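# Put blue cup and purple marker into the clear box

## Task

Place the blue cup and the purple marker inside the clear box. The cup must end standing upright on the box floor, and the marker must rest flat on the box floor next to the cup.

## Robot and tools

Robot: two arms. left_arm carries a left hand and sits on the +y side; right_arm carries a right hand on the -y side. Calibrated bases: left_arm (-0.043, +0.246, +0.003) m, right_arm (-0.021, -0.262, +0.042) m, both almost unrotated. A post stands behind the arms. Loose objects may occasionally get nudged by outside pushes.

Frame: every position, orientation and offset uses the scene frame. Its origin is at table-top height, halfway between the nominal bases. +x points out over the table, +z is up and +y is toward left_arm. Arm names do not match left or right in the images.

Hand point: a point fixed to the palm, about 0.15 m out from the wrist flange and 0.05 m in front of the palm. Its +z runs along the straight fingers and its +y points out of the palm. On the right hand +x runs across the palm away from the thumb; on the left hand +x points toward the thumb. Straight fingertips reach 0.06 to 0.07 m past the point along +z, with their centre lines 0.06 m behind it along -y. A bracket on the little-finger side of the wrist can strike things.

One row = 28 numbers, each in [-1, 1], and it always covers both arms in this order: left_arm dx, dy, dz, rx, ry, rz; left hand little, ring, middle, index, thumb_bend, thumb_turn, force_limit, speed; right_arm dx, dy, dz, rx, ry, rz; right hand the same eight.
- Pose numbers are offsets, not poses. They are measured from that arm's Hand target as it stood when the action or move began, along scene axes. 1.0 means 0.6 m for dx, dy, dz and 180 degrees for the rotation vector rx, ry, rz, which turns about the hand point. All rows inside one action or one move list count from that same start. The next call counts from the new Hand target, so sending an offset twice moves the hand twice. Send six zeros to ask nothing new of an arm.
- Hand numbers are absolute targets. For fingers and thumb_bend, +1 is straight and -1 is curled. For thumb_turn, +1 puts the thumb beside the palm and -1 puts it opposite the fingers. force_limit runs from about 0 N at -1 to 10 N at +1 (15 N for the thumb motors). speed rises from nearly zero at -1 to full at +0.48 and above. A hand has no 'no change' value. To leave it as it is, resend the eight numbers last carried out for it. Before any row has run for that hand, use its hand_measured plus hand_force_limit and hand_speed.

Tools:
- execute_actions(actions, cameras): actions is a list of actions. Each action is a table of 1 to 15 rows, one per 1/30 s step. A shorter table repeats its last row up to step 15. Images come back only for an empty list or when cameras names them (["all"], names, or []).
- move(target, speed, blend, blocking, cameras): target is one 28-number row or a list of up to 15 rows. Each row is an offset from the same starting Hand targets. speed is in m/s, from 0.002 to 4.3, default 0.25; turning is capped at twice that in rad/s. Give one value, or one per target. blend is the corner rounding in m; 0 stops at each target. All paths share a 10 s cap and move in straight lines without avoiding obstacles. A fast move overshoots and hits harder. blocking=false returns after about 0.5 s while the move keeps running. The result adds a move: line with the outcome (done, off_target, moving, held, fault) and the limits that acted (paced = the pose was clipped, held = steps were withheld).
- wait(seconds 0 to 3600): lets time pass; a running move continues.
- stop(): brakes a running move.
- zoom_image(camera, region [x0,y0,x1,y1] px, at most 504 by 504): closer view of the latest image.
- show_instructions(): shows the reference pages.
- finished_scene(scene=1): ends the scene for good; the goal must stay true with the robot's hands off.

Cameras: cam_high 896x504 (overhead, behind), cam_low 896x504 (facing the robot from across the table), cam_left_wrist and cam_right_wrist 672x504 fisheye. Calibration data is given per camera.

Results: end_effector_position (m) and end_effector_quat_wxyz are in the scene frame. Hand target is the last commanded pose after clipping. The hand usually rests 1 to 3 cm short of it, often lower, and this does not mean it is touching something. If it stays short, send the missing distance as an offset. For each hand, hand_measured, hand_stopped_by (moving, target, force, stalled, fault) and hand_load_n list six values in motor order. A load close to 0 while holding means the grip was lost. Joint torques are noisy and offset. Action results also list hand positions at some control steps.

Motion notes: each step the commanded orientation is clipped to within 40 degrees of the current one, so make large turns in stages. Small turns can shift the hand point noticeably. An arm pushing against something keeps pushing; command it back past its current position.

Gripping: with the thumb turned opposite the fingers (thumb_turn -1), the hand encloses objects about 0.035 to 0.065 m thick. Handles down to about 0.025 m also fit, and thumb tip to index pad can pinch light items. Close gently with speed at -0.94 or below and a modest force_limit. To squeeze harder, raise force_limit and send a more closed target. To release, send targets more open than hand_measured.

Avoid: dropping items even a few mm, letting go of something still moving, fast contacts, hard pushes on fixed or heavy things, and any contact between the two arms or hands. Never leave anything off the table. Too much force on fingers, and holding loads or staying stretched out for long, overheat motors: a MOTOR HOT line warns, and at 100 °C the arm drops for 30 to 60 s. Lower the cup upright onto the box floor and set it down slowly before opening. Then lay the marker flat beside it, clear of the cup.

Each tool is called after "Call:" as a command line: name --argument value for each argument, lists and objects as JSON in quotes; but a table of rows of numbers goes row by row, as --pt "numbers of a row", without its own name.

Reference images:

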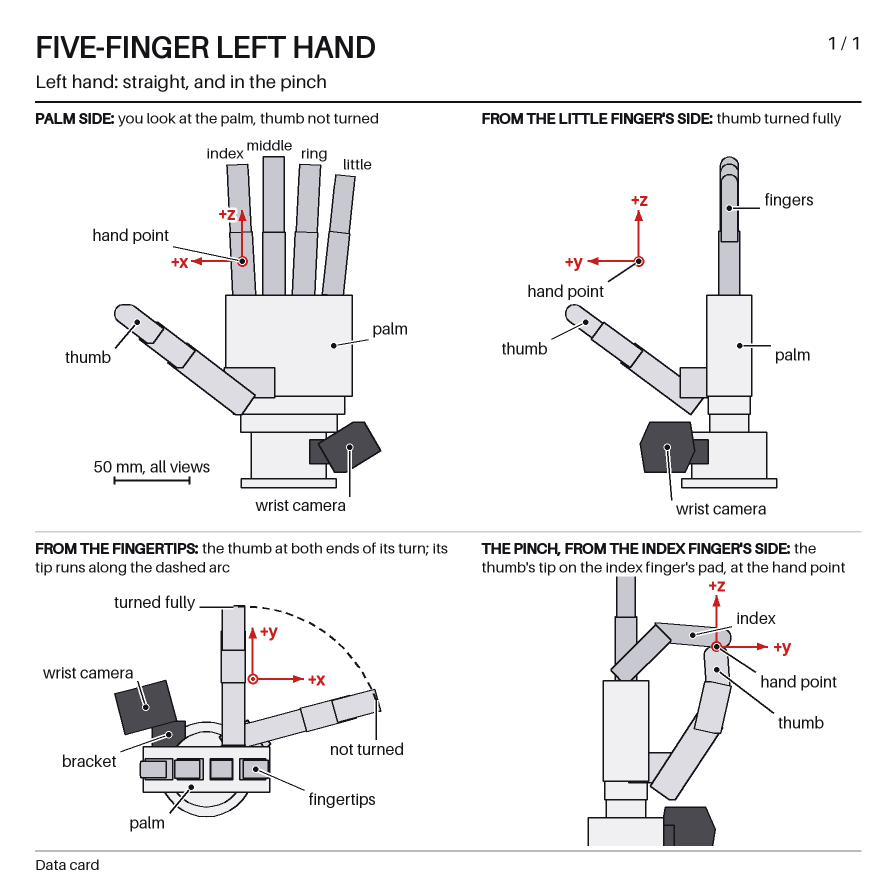

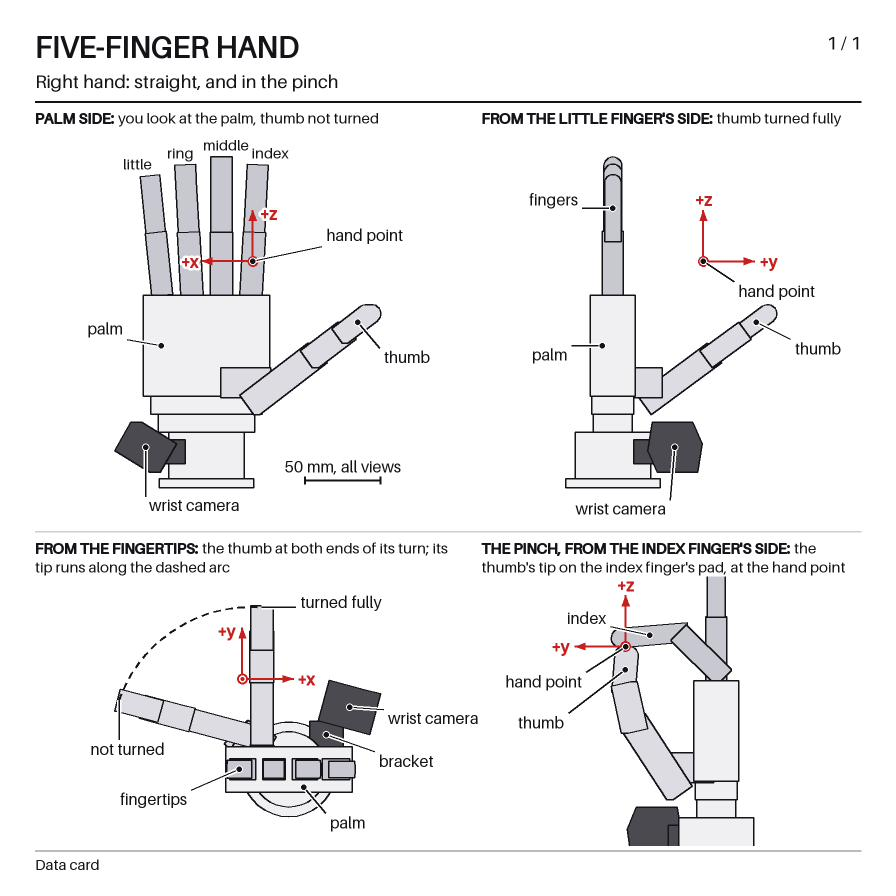

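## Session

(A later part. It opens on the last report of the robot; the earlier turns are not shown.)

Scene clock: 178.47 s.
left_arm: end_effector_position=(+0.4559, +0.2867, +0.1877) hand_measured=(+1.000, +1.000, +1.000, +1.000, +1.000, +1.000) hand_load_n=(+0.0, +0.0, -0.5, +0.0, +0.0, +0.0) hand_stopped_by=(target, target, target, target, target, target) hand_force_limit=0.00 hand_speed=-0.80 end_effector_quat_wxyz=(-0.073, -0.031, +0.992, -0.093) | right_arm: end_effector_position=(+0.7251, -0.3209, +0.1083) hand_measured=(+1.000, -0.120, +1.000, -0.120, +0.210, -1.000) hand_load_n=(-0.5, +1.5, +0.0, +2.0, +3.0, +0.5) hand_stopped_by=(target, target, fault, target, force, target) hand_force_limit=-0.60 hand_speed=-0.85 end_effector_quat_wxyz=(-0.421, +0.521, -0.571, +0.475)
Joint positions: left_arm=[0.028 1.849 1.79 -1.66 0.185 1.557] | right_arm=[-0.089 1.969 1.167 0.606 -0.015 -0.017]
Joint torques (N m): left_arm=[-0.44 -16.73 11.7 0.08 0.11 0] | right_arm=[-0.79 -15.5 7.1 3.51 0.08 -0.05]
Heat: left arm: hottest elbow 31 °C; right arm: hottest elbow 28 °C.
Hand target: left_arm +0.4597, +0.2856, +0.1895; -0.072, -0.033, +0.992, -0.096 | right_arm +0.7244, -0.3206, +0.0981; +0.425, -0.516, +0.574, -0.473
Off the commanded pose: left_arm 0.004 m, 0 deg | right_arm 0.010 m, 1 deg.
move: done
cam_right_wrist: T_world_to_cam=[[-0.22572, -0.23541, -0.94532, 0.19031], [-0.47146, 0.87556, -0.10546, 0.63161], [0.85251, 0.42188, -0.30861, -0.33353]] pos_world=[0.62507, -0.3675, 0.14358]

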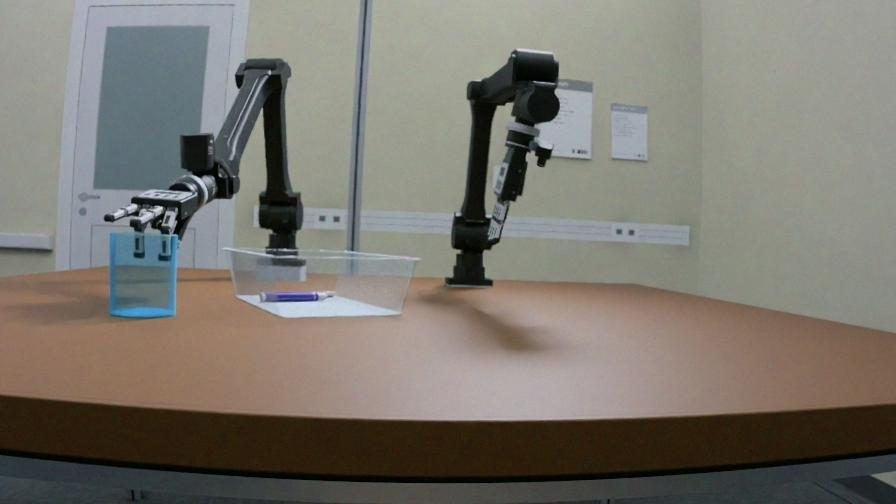

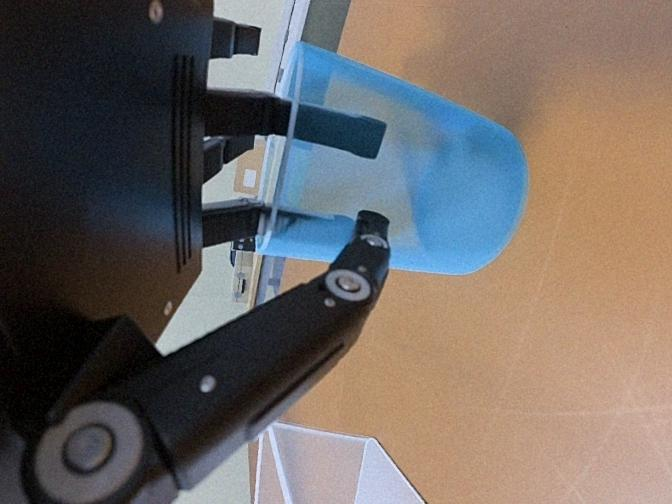

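Call:
move --target '[0,0,0,0,0,0,1,1,1,1,1,1,0,-0.8,0,0,0,0,0,0,1,-0.12,0.3,-0.12,0.65,-1,-0.6,-0.7]'

Call:
move --target '[0,0,0,0,0,0,1,1,1,1,1,1,0,-0.8,0,0,0,0,0,0,1,-0.3,0.3,-0.3,0.65,-1,-0.6,-0.8]' --cameras '["cam_low","cam_right_wrist"]'

Scene clock: 180.83 s.
left_arm: end_effector_position=(+0.4559, +0.2867, +0.1877) hand_measured=(+1.000, +1.000, +1.000, +1.000, +1.000, +1.000) hand_load_n=(+0.0, +0.0, +0.0, +0.0, +0.0, +0.0) hand_stopped_by=(target, target, target, target, target, target) hand_force_limit=0.00 hand_speed=-0.80 end_effector_quat_wxyz=(-0.073, -0.031, +0.992, -0.093) | right_arm: end_effector_position=(+0.7251, -0.3209, +0.1083) hand_measured=(+1.000, -0.120, +1.000, -0.120, +0.650, -1.000) hand_load_n=(+0.0, +0.0, +0.0, +0.0, +0.0, +0.0) hand_stopped_by=(target, target, fault, target, target, target) hand_force_limit=-0.60 hand_speed=-0.70 end_effector_quat_wxyz=(-0.421, +0.521, -0.571, +0.475)
Joint positions: left_arm=[0.028 1.849 1.79 -1.66 0.185 1.557] | right_arm=[-0.089 1.969 1.167 0.606 -0.015 -0.017]
Joint torques (N m): left_arm=[-0.38 -16.79 11.69 0.08 0.1 0] | right_arm=[-1.14 -15.62 7.24 3.43 0.07 -0.07]
Heat: left arm: hottest elbow 31 °C; right arm: hottest elbow 28 °C.
Hand target: left_arm +0.4597, +0.2856, +0.1895; -0.072, -0.033, +0.992, -0.096 | right_arm +0.7244, -0.3206, +0.0981; +0.425, -0.516, +0.574, -0.473
Off the commanded pose: left_arm 0.004 m, 0 deg | right_arm 0.010 m, 1 deg.
move: done

Scene clock: 181.73 s.
left_arm: end_effector_position=(+0.4559, +0.2867, +0.1877) hand_measured=(+1.000, +1.000, +1.000, +1.000, +1.000, +1.000) hand_load_n=(+0.0, +0.0, +0.0, +0.0, +0.0, +0.0) hand_stopped_by=(target, target, target, target, target, target) hand_force_limit=0.00 hand_speed=-0.80 end_effector_quat_wxyz=(-0.073, -0.031, +0.992, -0.093) | right_arm: end_effector_position=(+0.7251, -0.3209, +0.1083) hand_measured=(+1.000, -0.300, +1.000, -0.300, +0.650, -1.000) hand_load_n=(-0.5, +0.0, +0.0, +0.0, +0.0, -0.5) hand_stopped_by=(target, target, fault, target, target, target) hand_force_limit=-0.60 hand_speed=-0.80 end_effector_quat_wxyz=(-0.421, +0.521, -0.571, +0.475)
Joint positions: left_arm=[0.028 1.849 1.79 -1.66 0.185 1.557] | right_arm=[-0.089 1.969 1.167 0.606 -0.015 -0.017]
Joint torques (N m): left_arm=[-0.44 -16.79 11.7 0.1 0.11 0] | right_arm=[-0.97 -15.91 7.24 3.36 0.1 -0.03]
Heat: left arm: hottest elbow 31 °C; right arm: hottest elbow 28 °C.
Hand target: left_arm +0.4597, +0.2856, +0.1895; -0.072, -0.033, +0.992, -0.096 | right_arm +0.7244, -0.3206, +0.0981; +0.425, -0.516, +0.574, -0.473
Off the commanded pose: left_arm 0.004 m, 0 deg | right_arm 0.010 m, 1 deg.
move: done
cam_right_wrist: T_world_to_cam=[[-0.22572, -0.23541, -0.94532, 0.19031], [-0.47146, 0.87556, -0.10546, 0.63161], [0.85251, 0.42188, -0.30861, -0.33353]] pos_world=[0.62507, -0.3675, 0.14358]

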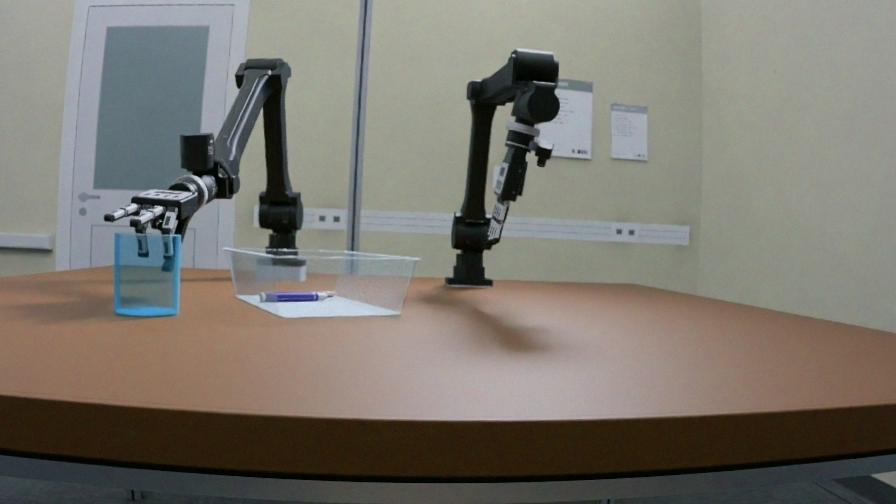

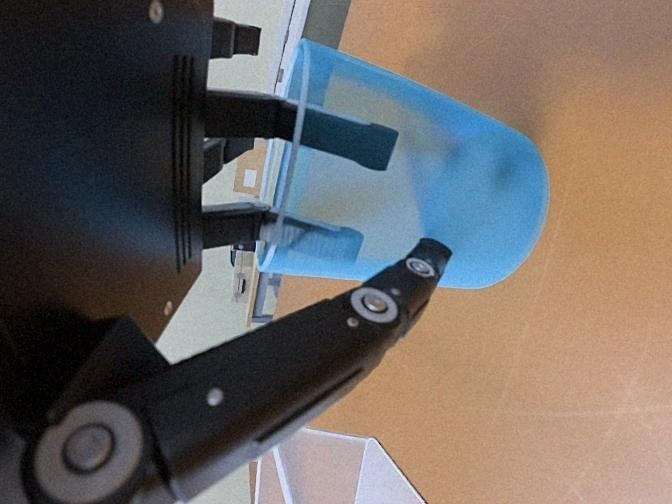

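Now close the thumb.

Call:
move --target '[0,0,0,0,0,0,1,1,1,1,1,1,0,-0.8,0,0,0,0,0,0,1,-0.3,0.3,-0.3,0.1,-1,-0.5,-0.85]' --cameras '["cam_low","cam_right_wrist"]'

Call:
zoom_image --camera "cam_right_wrist" --region '[200, 20, 560, 320]'

Scene clock: 183.17 s.
left_arm: end_effector_position=(+0.4559, +0.2867, +0.1877) hand_measured=(+1.000, +1.000, +1.000, +1.000, +1.000, +1.000) hand_load_n=(-0.5, +0.0, +0.0, +0.0, +0.0, +0.0) hand_stopped_by=(target, target, target, target, target, target) hand_force_limit=0.00 hand_speed=-0.80 end_effector_quat_wxyz=(-0.073, -0.031, +0.992, -0.093) | right_arm: end_effector_position=(+0.7251, -0.3209, +0.1080) hand_measured=(+1.000, -0.300, +1.000, -0.300, +0.524, -1.000) hand_load_n=(+0.0, +1.5, +0.0, +2.0, +4.0, +1.0) hand_stopped_by=(target, target, fault, target, force, target) hand_force_limit=-0.50 hand_speed=-0.85 end_effector_quat_wxyz=(-0.421, +0.521, -0.571, +0.475)
Joint positions: left_arm=[0.028 1.849 1.79 -1.66 0.185 1.557] | right_arm=[-0.089 1.969 1.167 0.606 -0.015 -0.017]
Joint torques (N m): left_arm=[-0.44 -16.73 11.69 0.08 0.11 0] | right_arm=[-1.44 -15.68 7.19 3.32 0.12 -0.04]
Heat: left arm: hottest elbow 31 °C; right arm: hottest elbow 28 °C.
Hand target: left_arm +0.4597, +0.2856, +0.1895; -0.072, -0.033, +0.992, -0.096 | right_arm +0.7244, -0.3206, +0.0980; +0.425, -0.516, +0.574, -0.473
Off the commanded pose: left_arm 0.004 m, 0 deg | right_arm 0.010 m, 1 deg.
move: done
cam_right_wrist: T_world_to_cam=[[-0.22607, -0.23537, -0.94525, 0.19034], [-0.47149, 0.87557, -0.10526, 0.63158], [0.8524, 0.42188, -0.30891, -0.33348]] pos_world=[0.62507, -0.3675, 0.14338]

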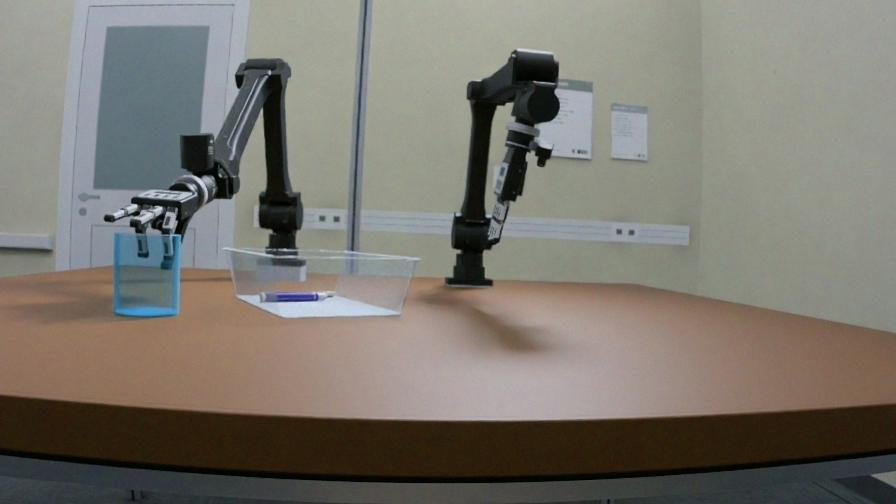

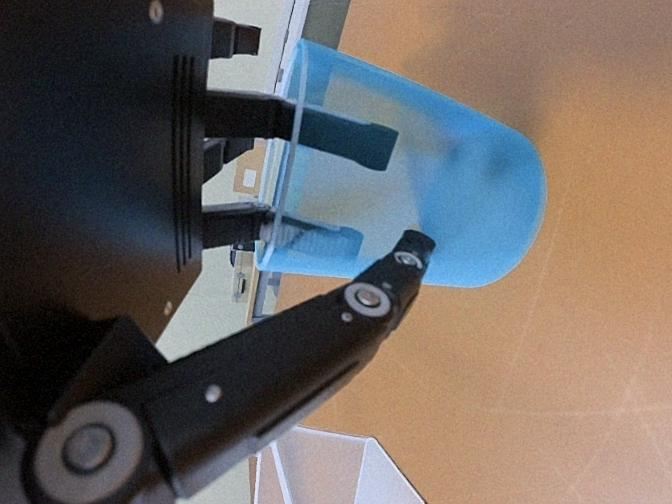

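Scaled by 1.400 from the camera's image (finer frame: 960x720).

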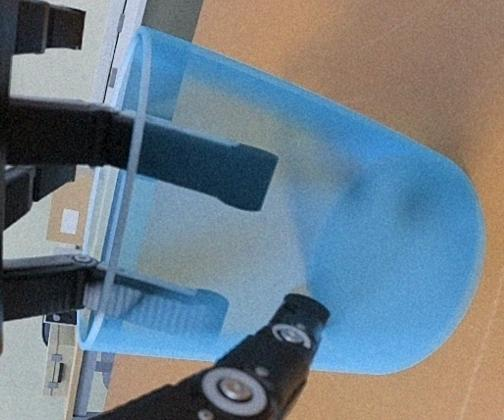

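Call:
move --target '[0,0,0,0,0,0,1,1,1,1,1,1,0,-0.8,0,0,0,0,0,0,1,-0.36,0.3,-0.36,0.05,-1,-0.15,-0.88]' --cameras '["cam_right_wrist"]'

Scene clock: 184.37 s.
left_arm: end_effector_position=(+0.4559, +0.2867, +0.1877) hand_measured=(+1.000, +1.000, +1.000, +1.000, +1.000, +1.000) hand_load_n=(+0.0, +0.0, +0.0, +0.0, +0.0, +0.0) hand_stopped_by=(target, target, target, target, target, target) hand_force_limit=0.00 hand_speed=-0.80 end_effector_quat_wxyz=(-0.073, -0.031, +0.992, -0.093) | right_arm: end_effector_position=(+0.7250, -0.3204, +0.1075) hand_measured=(+1.000, -0.354, +1.000, -0.342, +0.508, -1.000) hand_load_n=(+0.0, +5.0, +0.0, +5.0, +7.5, +1.0) hand_stopped_by=(target, force, fault, force, force, target) hand_force_limit=-0.15 hand_speed=-0.88 end_effector_quat_wxyz=(-0.422, +0.521, -0.572, +0.473)
Joint positions: left_arm=[0.028 1.849 1.79 -1.66 0.185 1.557] | right_arm=[-0.089 1.97 1.167 0.606 -0.017 -0.014]
Joint torques (N m): left_arm=[-0.38 -16.73 11.7 0.09 0.11 0] | right_arm=[-1.26 -15.56 7.15 3.4 0.1 -0.03]
Heat: left arm: hottest elbow 31 °C; right arm: hottest elbow 28 °C.
Hand target: left_arm +0.4597, +0.2856, +0.1895; -0.072, -0.033, +0.992, -0.096 | right_arm +0.7244, -0.3206, +0.0980; +0.425, -0.516, +0.574, -0.473
Off the commanded pose: left_arm 0.004 m, 0 deg | right_arm 0.010 m, 1 deg.
move: done
cam_right_wrist: T_world_to_cam=[[-0.22626, -0.23233, -0.94595, 0.1912], [-0.47231, 0.8755, -0.10206, 0.63133], [0.8519, 0.42369, -0.30782, -0.33305]] pos_world=[0.62517, -0.3672, 0.14278]

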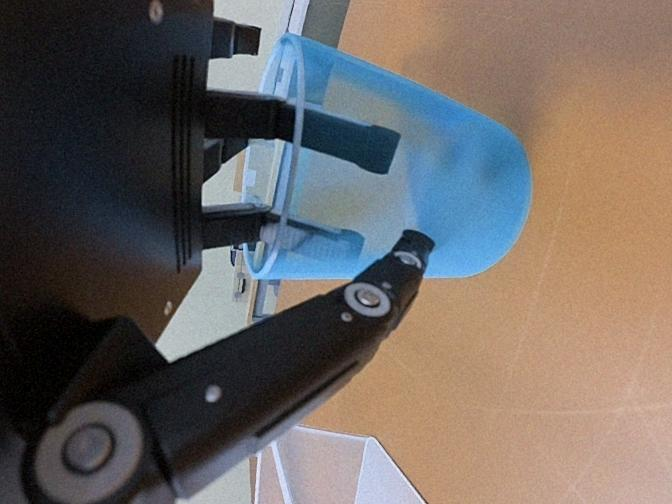

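Call:
move --target '[0,0,0,0,0,0,1,1,1,1,1,1,0,-0.8,0,0,0.08,0,0,0,1,-0.36,0.3,-0.36,0.05,-1,-0.15,-0.88]' --speed 0.06 --cameras '["cam_high","cam_low","cam_right_wrist"]'

Call:
zoom_image --camera "cam_low" --region '[80, 120, 280, 330]'

Scene clock: 186.70 s.
left_arm: end_effector_position=(+0.4559, +0.2867, +0.1877) hand_measured=(+1.000, +1.000, +1.000, +1.000, +1.000, +1.000) hand_load_n=(+0.0, +0.0, +0.0, +0.0, +0.0, +0.0) hand_stopped_by=(target, target, target, target, target, target) hand_force_limit=0.00 hand_speed=-0.80 end_effector_quat_wxyz=(-0.073, -0.031, +0.992, -0.093) | right_arm: end_effector_position=(+0.7202, -0.3198, +0.1332) hand_measured=(+1.000, -0.354, +1.000, -0.342, +0.508, -1.000) hand_load_n=(+0.0, +5.0, +0.0, +5.0, +7.5, +0.5) hand_stopped_by=(target, force, fault, force, force, target) hand_force_limit=-0.15 hand_speed=-0.88 end_effector_quat_wxyz=(-0.419, +0.523, -0.574, +0.470)
Joint positions: left_arm=[0.028 1.849 1.79 -1.66 0.185 1.557] | right_arm=[-0.089 1.91 1.167 0.535 -0.017 -0.014]
Joint torques (N m): left_arm=[-0.44 -16.79 11.67 0.1 0.11 -0.01] | right_arm=[-1.2 -17.49 9.21 1.57 0.09 -0.04]
Heat: left arm: hottest elbow 31 °C; right arm: hottest elbow 28 °C.
Hand target: left_arm +0.4597, +0.2856, +0.1895; -0.072, -0.033, +0.992, -0.096 | right_arm +0.7244, -0.3206, +0.1460; +0.425, -0.516, +0.574, -0.473
Off the commanded pose: left_arm 0.004 m, 0 deg | right_arm 0.014 m, 1 deg.
move: off_target (right_arm)
cam_right_wrist: T_world_to_cam=[[-0.23619, -0.23115, -0.94381, 0.22176], [-0.4734, 0.8756, -0.09598, 0.63114], [0.84859, 0.42413, -0.31624, -0.3175]] pos_world=[0.62059, -0.36671, 0.16946]

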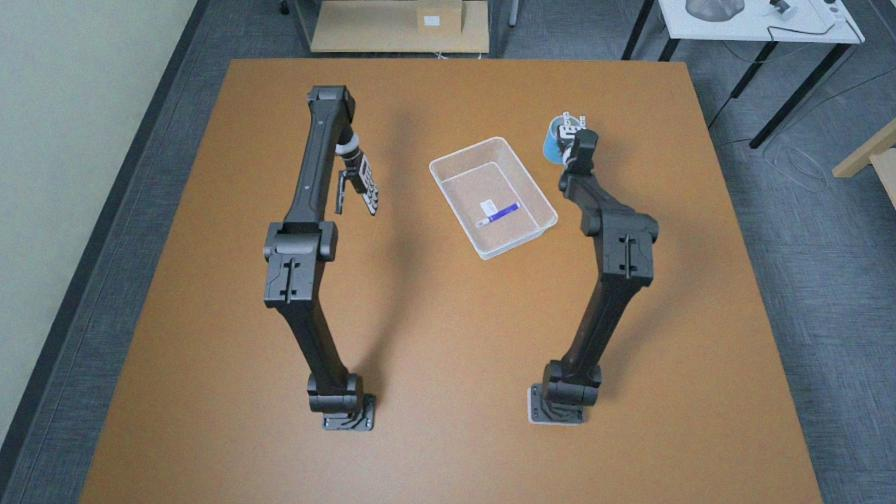

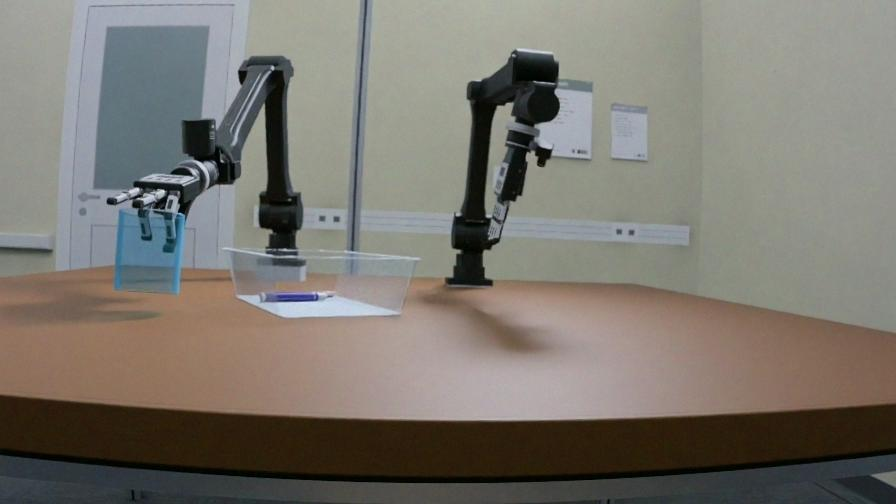

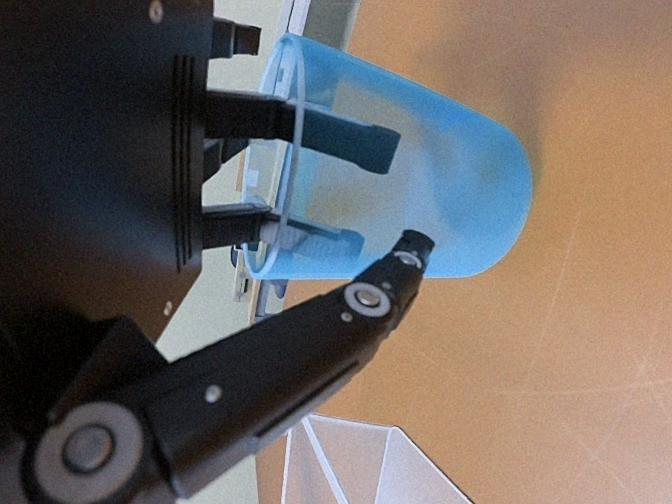

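Scaled by 2.400 from the camera's image (finer frame: 1280x720).

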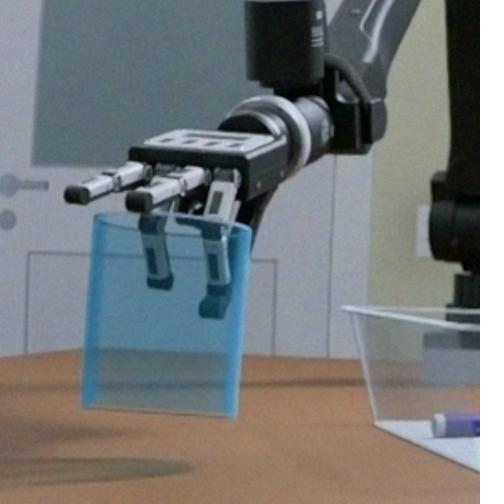

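Call:
zoom_image --camera "cam_low" --region '[100, 190, 200, 310]'

Call:
zoom_image --camera "cam_high" --region '[520, 90, 620, 190]'

Scaled by 4.200 from the camera's image (finer frame: 1280x720).

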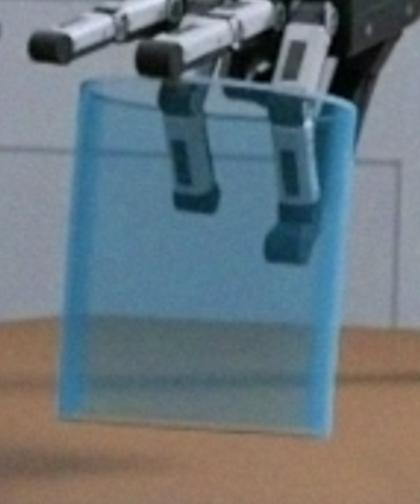

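Scaled by 5.040 from the camera's image (finer frame: 1280x720).

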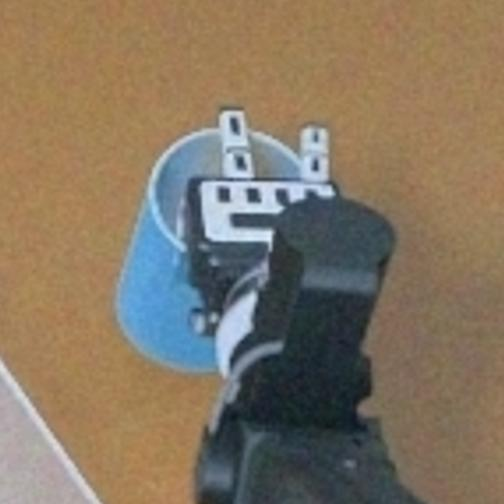

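Call:
move --pt "0 0 0 0 0 0 1 1 1 1 1 1 0 -0.8 0 0 0.178 0 0 0 1 -0.36 0.3 -0.36 0.05 -1 -0.15 -0.88" --pt "0 0 0 0 0 0 1 1 1 1 1 1 0 -0.8 -0.2107 0.4177 0.178 0.0245 -0.0237 0.1221 1 -0.36 0.3 -0.36 0.05 -1 -0.15 -0.88" --speed 0.12 --blend '[0.03,0]' --cameras '["all"]'

Call:
zoom_image --camera "cam_low" --region '[200, 110, 440, 330]'

Call:
zoom_image --camera "cam_high" --region '[420, 90, 600, 270]'

Scene clock: 194.70 s.
left_arm: end_effector_position=(+0.4559, +0.2867, +0.1877) hand_measured=(+1.000, +1.000, +1.000, +1.000, +1.000, +1.000) hand_load_n=(+0.0, +0.0, +0.0, +0.0, +0.0, +0.0) hand_stopped_by=(target, target, target, target, target, target) hand_force_limit=0.00 hand_speed=-0.80 end_effector_quat_wxyz=(-0.073, -0.031, +0.992, -0.093) | right_arm: end_effector_position=(+0.5995, -0.0767, +0.2380) hand_measured=(+1.000, -0.352, +1.000, -0.342, +0.508, -1.000) hand_load_n=(+0.0, +5.0, +0.0, +5.0, +7.5, +1.0) hand_stopped_by=(target, force, fault, force, force, target) hand_force_limit=-0.15 hand_speed=-0.88 end_effector_quat_wxyz=(-0.530, +0.594, -0.474, +0.376)
Joint positions: left_arm=[0.028 1.849 1.79 -1.66 0.185 1.557] | right_arm=[0.255 1.537 0.938 0.442 -0.055 0.047]
Joint torques (N m): left_arm=[-0.32 -16.79 11.67 0.08 0.11 -0.01] | right_arm=[-0.85 -13.45 8.34 3.73 0.05 -0.01]
Heat: left arm: hottest elbow 31 °C; right arm: hottest elbow 29 °C.
Hand target: left_arm +0.4597, +0.2856, +0.1895; -0.072, -0.033, +0.992, -0.096 | right_arm +0.5980, -0.0701, +0.2529; -0.548, +0.581, -0.467, +0.380
Off the commanded pose: left_arm 0.004 m, 0 deg | right_arm 0.016 m, 3 deg.
move: off_target (right_arm)
cam_right_wrist: T_world_to_cam=[[-0.10569, -0.22754, -0.96802, 0.27615], [-0.75599, 0.65078, -0.07043, 0.51731], [0.64599, 0.72437, -0.2408, -0.15866]] pos_world=[0.52277, -0.15889, 0.26555]

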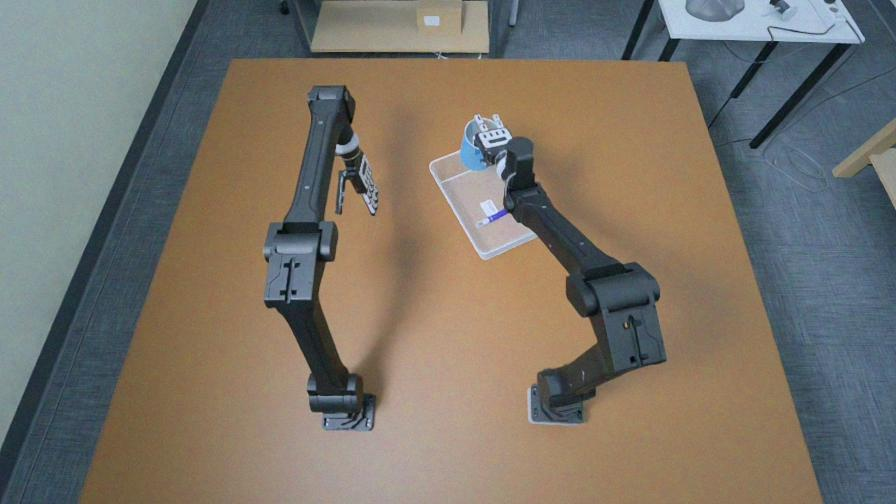

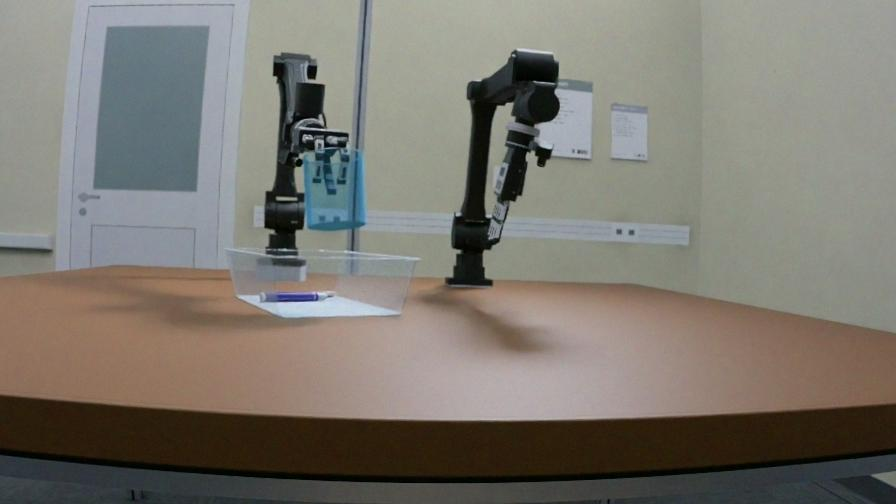

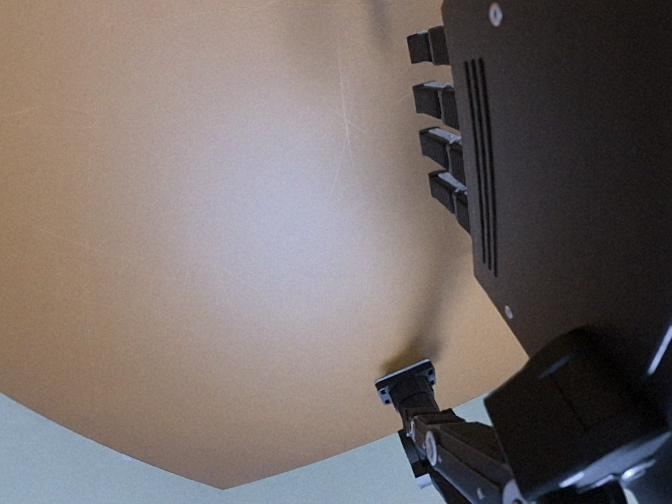

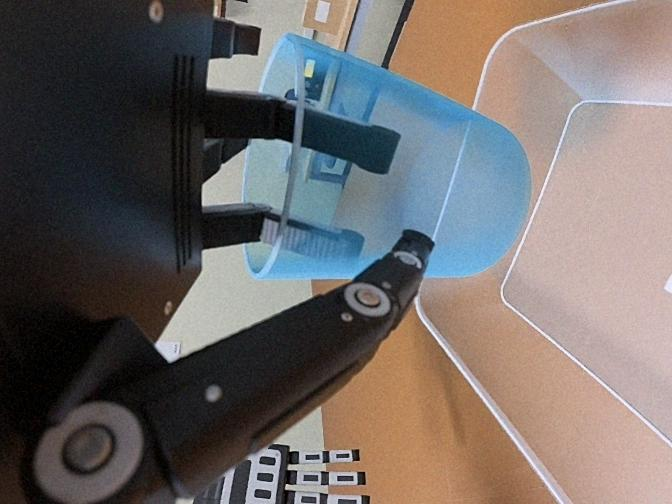

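Scaled by 2.100 from the camera's image (finer frame: 1280x720).

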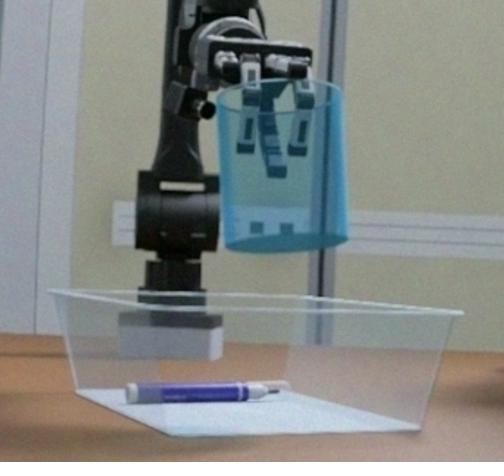

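Scaled by 2.800 from the camera's image (finer frame: 1280x720).

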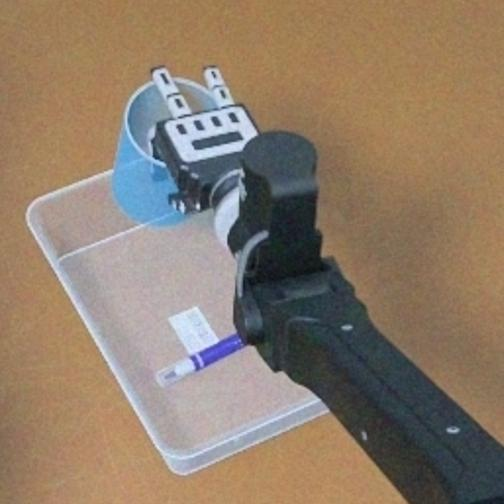

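Call:
wait --seconds 0.1 --cameras '["all"]'

Scene clock: 196.83 s.
left_arm: end_effector_position=(+0.4559, +0.2867, +0.1877) hand_measured=(+1.000, +1.000, +1.000, +1.000, +1.000, +1.000) hand_load_n=(+0.0, +0.0, +0.0, +0.0, +0.0, +0.0) hand_stopped_by=(target, target, target, target, target, target) hand_force_limit=0.00 hand_speed=-0.80 end_effector_quat_wxyz=(-0.073, -0.031, +0.992, -0.093) | right_arm: end_effector_position=(+0.5995, -0.0767, +0.2380) hand_measured=(+1.000, -0.352, +1.000, -0.342, +0.508, -1.000) hand_load_n=(+0.0, +4.5, +0.0, +5.0, +7.5, +1.0) hand_stopped_by=(target, force, fault, force, force, target) hand_force_limit=-0.15 hand_speed=-0.88 end_effector_quat_wxyz=(-0.530, +0.594, -0.474, +0.376)
Joint positions: left_arm=[0.028 1.849 1.79 -1.66 0.185 1.557] | right_arm=[0.255 1.537 0.938 0.442 -0.055 0.047]
Joint torques (N m): left_arm=[-0.32 -16.73 11.66 0.09 0.11 0] | right_arm=[-0.44 -13.74 8.69 3.7 0.06 0.03]
Heat: left arm: hottest elbow 31 °C; right arm: hottest elbow 29 °C.
Hand target: left_arm +0.4597, +0.2856, +0.1895; -0.072, -0.033, +0.992, -0.096 | right_arm +0.5980, -0.0701, +0.2529; -0.548, +0.581, -0.467, +0.380
Off the commanded pose: left_arm 0.004 m, 0 deg | right_arm 0.016 m, 3 deg.
wait: 0.10 s; at rest from the start
cam_right_wrist: T_world_to_cam=[[-0.10569, -0.22754, -0.96802, 0.27615], [-0.75599, 0.65078, -0.07043, 0.51731], [0.64599, 0.72437, -0.2408, -0.15866]] pos_world=[0.52277, -0.15889, 0.26555]

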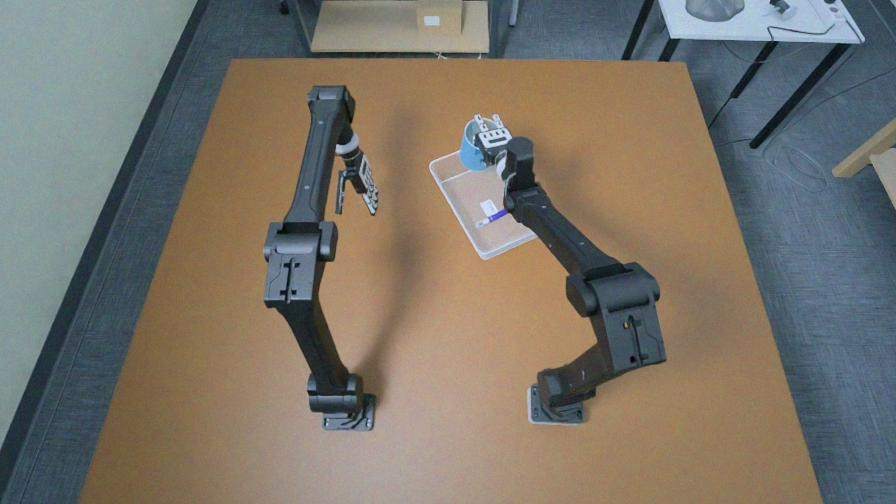

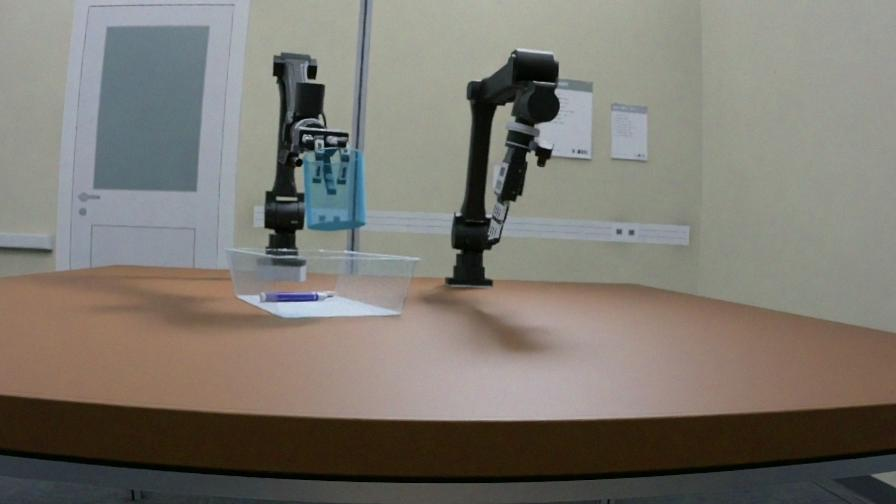

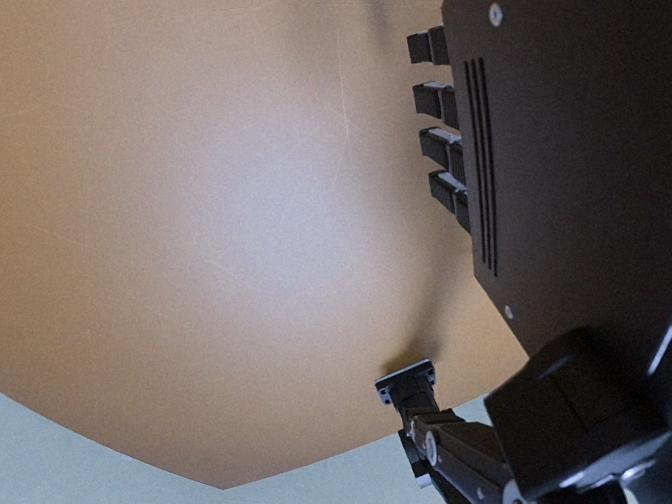

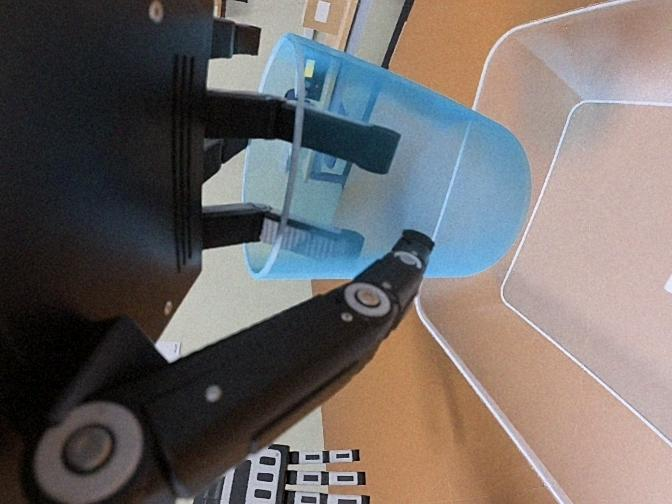

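Call:
zoom_image --camera "cam_low" --region '[220, 120, 440, 330]'

Call:
zoom_image --camera "cam_high" --region '[420, 90, 560, 270]'

Scaled by 2.291 from the camera's image (finer frame: 1280x720).

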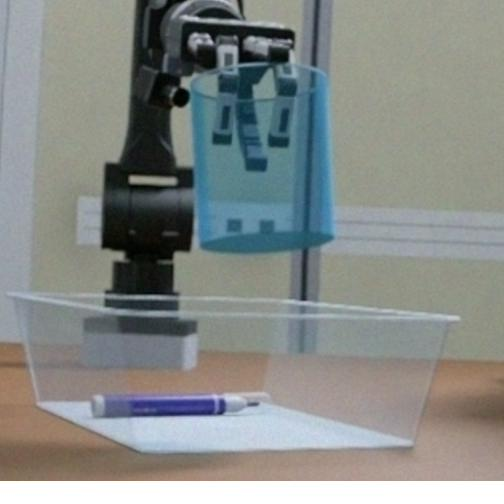

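Scaled by 2.800 from the camera's image (finer frame: 1280x720).

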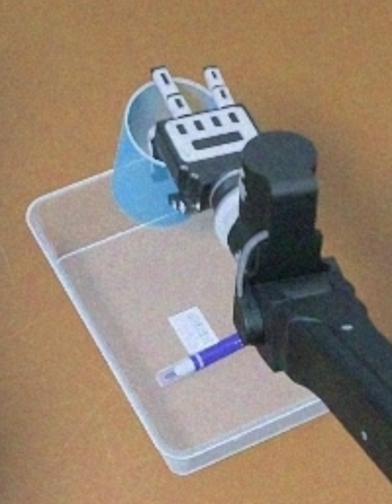

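Call:
zoom_image --camera "cam_low" --region '[285, 135, 385, 245]'

Call:
zoom_image --camera "cam_high" --region '[445, 100, 535, 190]'

Scaled by 4.582 from the camera's image (finer frame: 1280x720).

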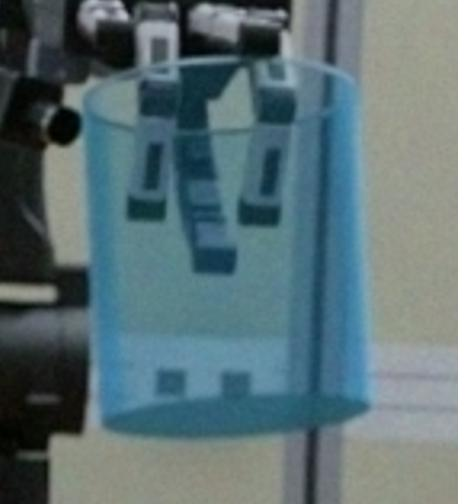

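Scaled by 5.600 from the camera's image (finer frame: 1280x720).

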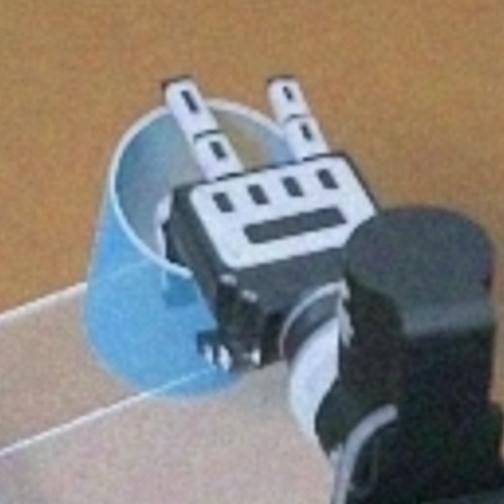

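Call:
move --target '[0,0,0,0,0,0,1,1,1,1,1,1,0,-0.8,-0.0183,-0.0133,0,-0.028,0.053,0,1,-0.36,0.3,-0.36,0.05,-1,-0.15,-0.88]' --speed 0.08 --cameras '["cam_high","cam_low","cam_right_wrist"]'

Call:
zoom_image --camera "cam_low" --region '[285, 135, 385, 245]'

Call:
zoom_image --camera "cam_high" --region '[445, 100, 535, 190]'

Scene clock: 207.80 s.
left_arm: end_effector_position=(+0.4559, +0.2867, +0.1877) hand_measured=(+1.000, +1.000, +1.000, +1.000, +1.000, +1.000) hand_load_n=(+0.0, +0.0, +0.0, +0.0, +0.0, +0.0) hand_stopped_by=(target, target, target, target, target, target) hand_force_limit=0.00 hand_speed=-0.80 end_effector_quat_wxyz=(-0.073, -0.031, +0.992, -0.093) | right_arm: end_effector_position=(+0.5724, -0.0850, +0.2188) hand_measured=(+1.000, -0.352, +1.000, -0.342, +0.508, -1.000) hand_load_n=(+0.0, +4.5, +0.0, +5.0, +7.5, +1.0) hand_stopped_by=(target, force, fault, force, force, target) hand_force_limit=-0.15 hand_speed=-0.88 end_effector_quat_wxyz=(-0.466, +0.640, -0.513, +0.334)
Joint positions: left_arm=[0.028 1.849 1.79 -1.66 0.185 1.557] | right_arm=[0.255 1.482 0.964 0.167 -0.047 0.037]
Joint torques (N m): left_arm=[-0.44 -16.79 11.67 0.06 0.11 0] | right_arm=[-0.09 -12.86 13.52 1.5 0.15 -0.26]
Heat: left arm: hottest elbow 31 °C; right arm: hottest elbow 29 °C.
Hand target: left_arm +0.4597, +0.2856, +0.1895; -0.072, -0.033, +0.992, -0.096 | right_arm +0.5870, -0.0781, +0.2528; -0.481, +0.634, -0.493, +0.350
Off the commanded pose: left_arm 0.004 m, 0 deg | right_arm 0.038 m, 3 deg.
move: off_target (right_arm)
cam_right_wrist: T_world_to_cam=[[-0.28322, -0.27852, -0.91772, 0.33904], [-0.75617, 0.65344, 0.03505, 0.4781], [0.58991, 0.70388, -0.39567, -0.07551]] pos_world=[0.50209, -0.16483, 0.26451]

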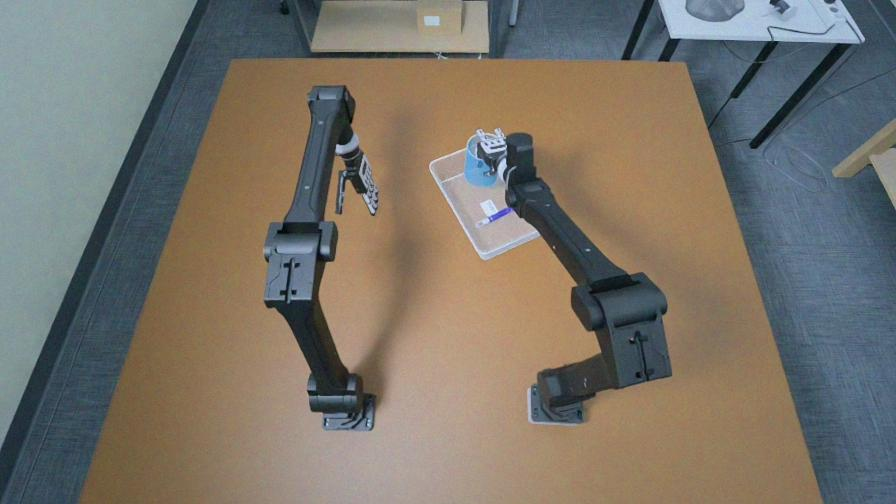

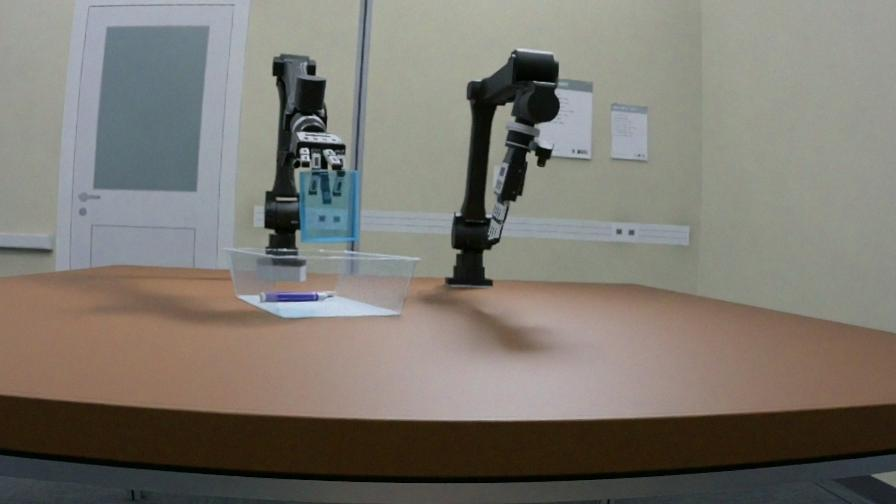

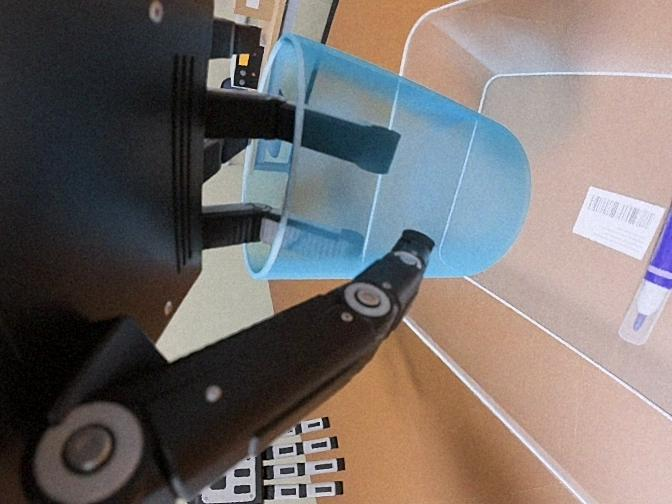

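Scaled by 4.582 from the camera's image (finer frame: 1280x720).

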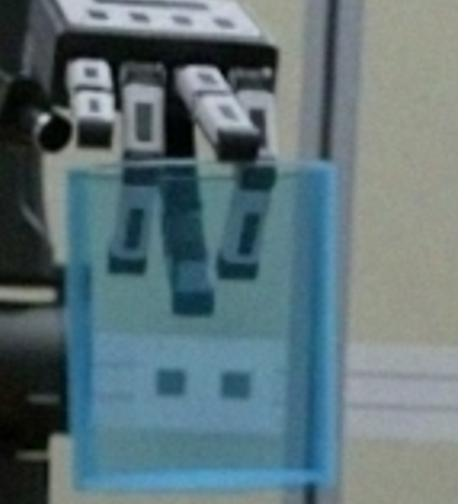

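Scaled by 5.600 from the camera's image (finer frame: 1280x720).

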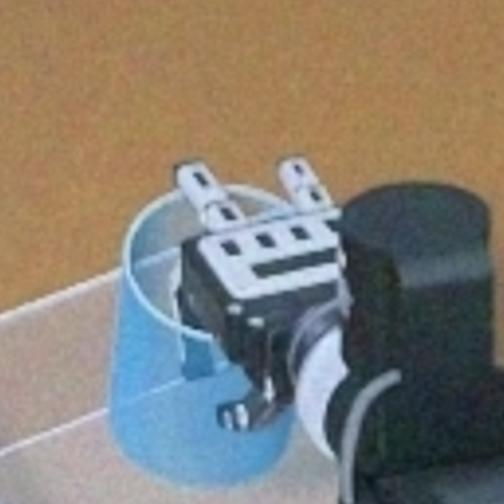

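Call:
zoom_image --camera "cam_low" --region '[295, 160, 365, 190]'

Call:
zoom_image --camera "cam_low" --region '[295, 220, 365, 250]'

Scaled by 7.200 from the camera's image (finer frame: 1280x720).

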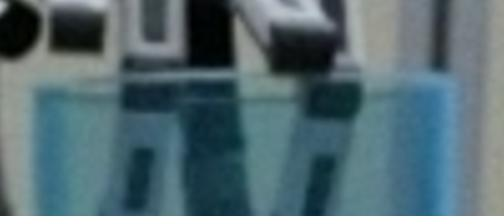

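Scaled by 7.200 from the camera's image (finer frame: 1280x720).

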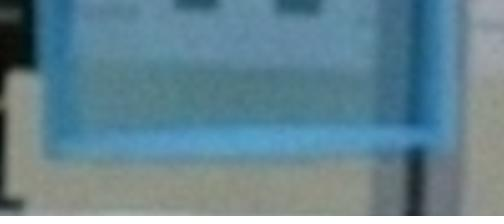

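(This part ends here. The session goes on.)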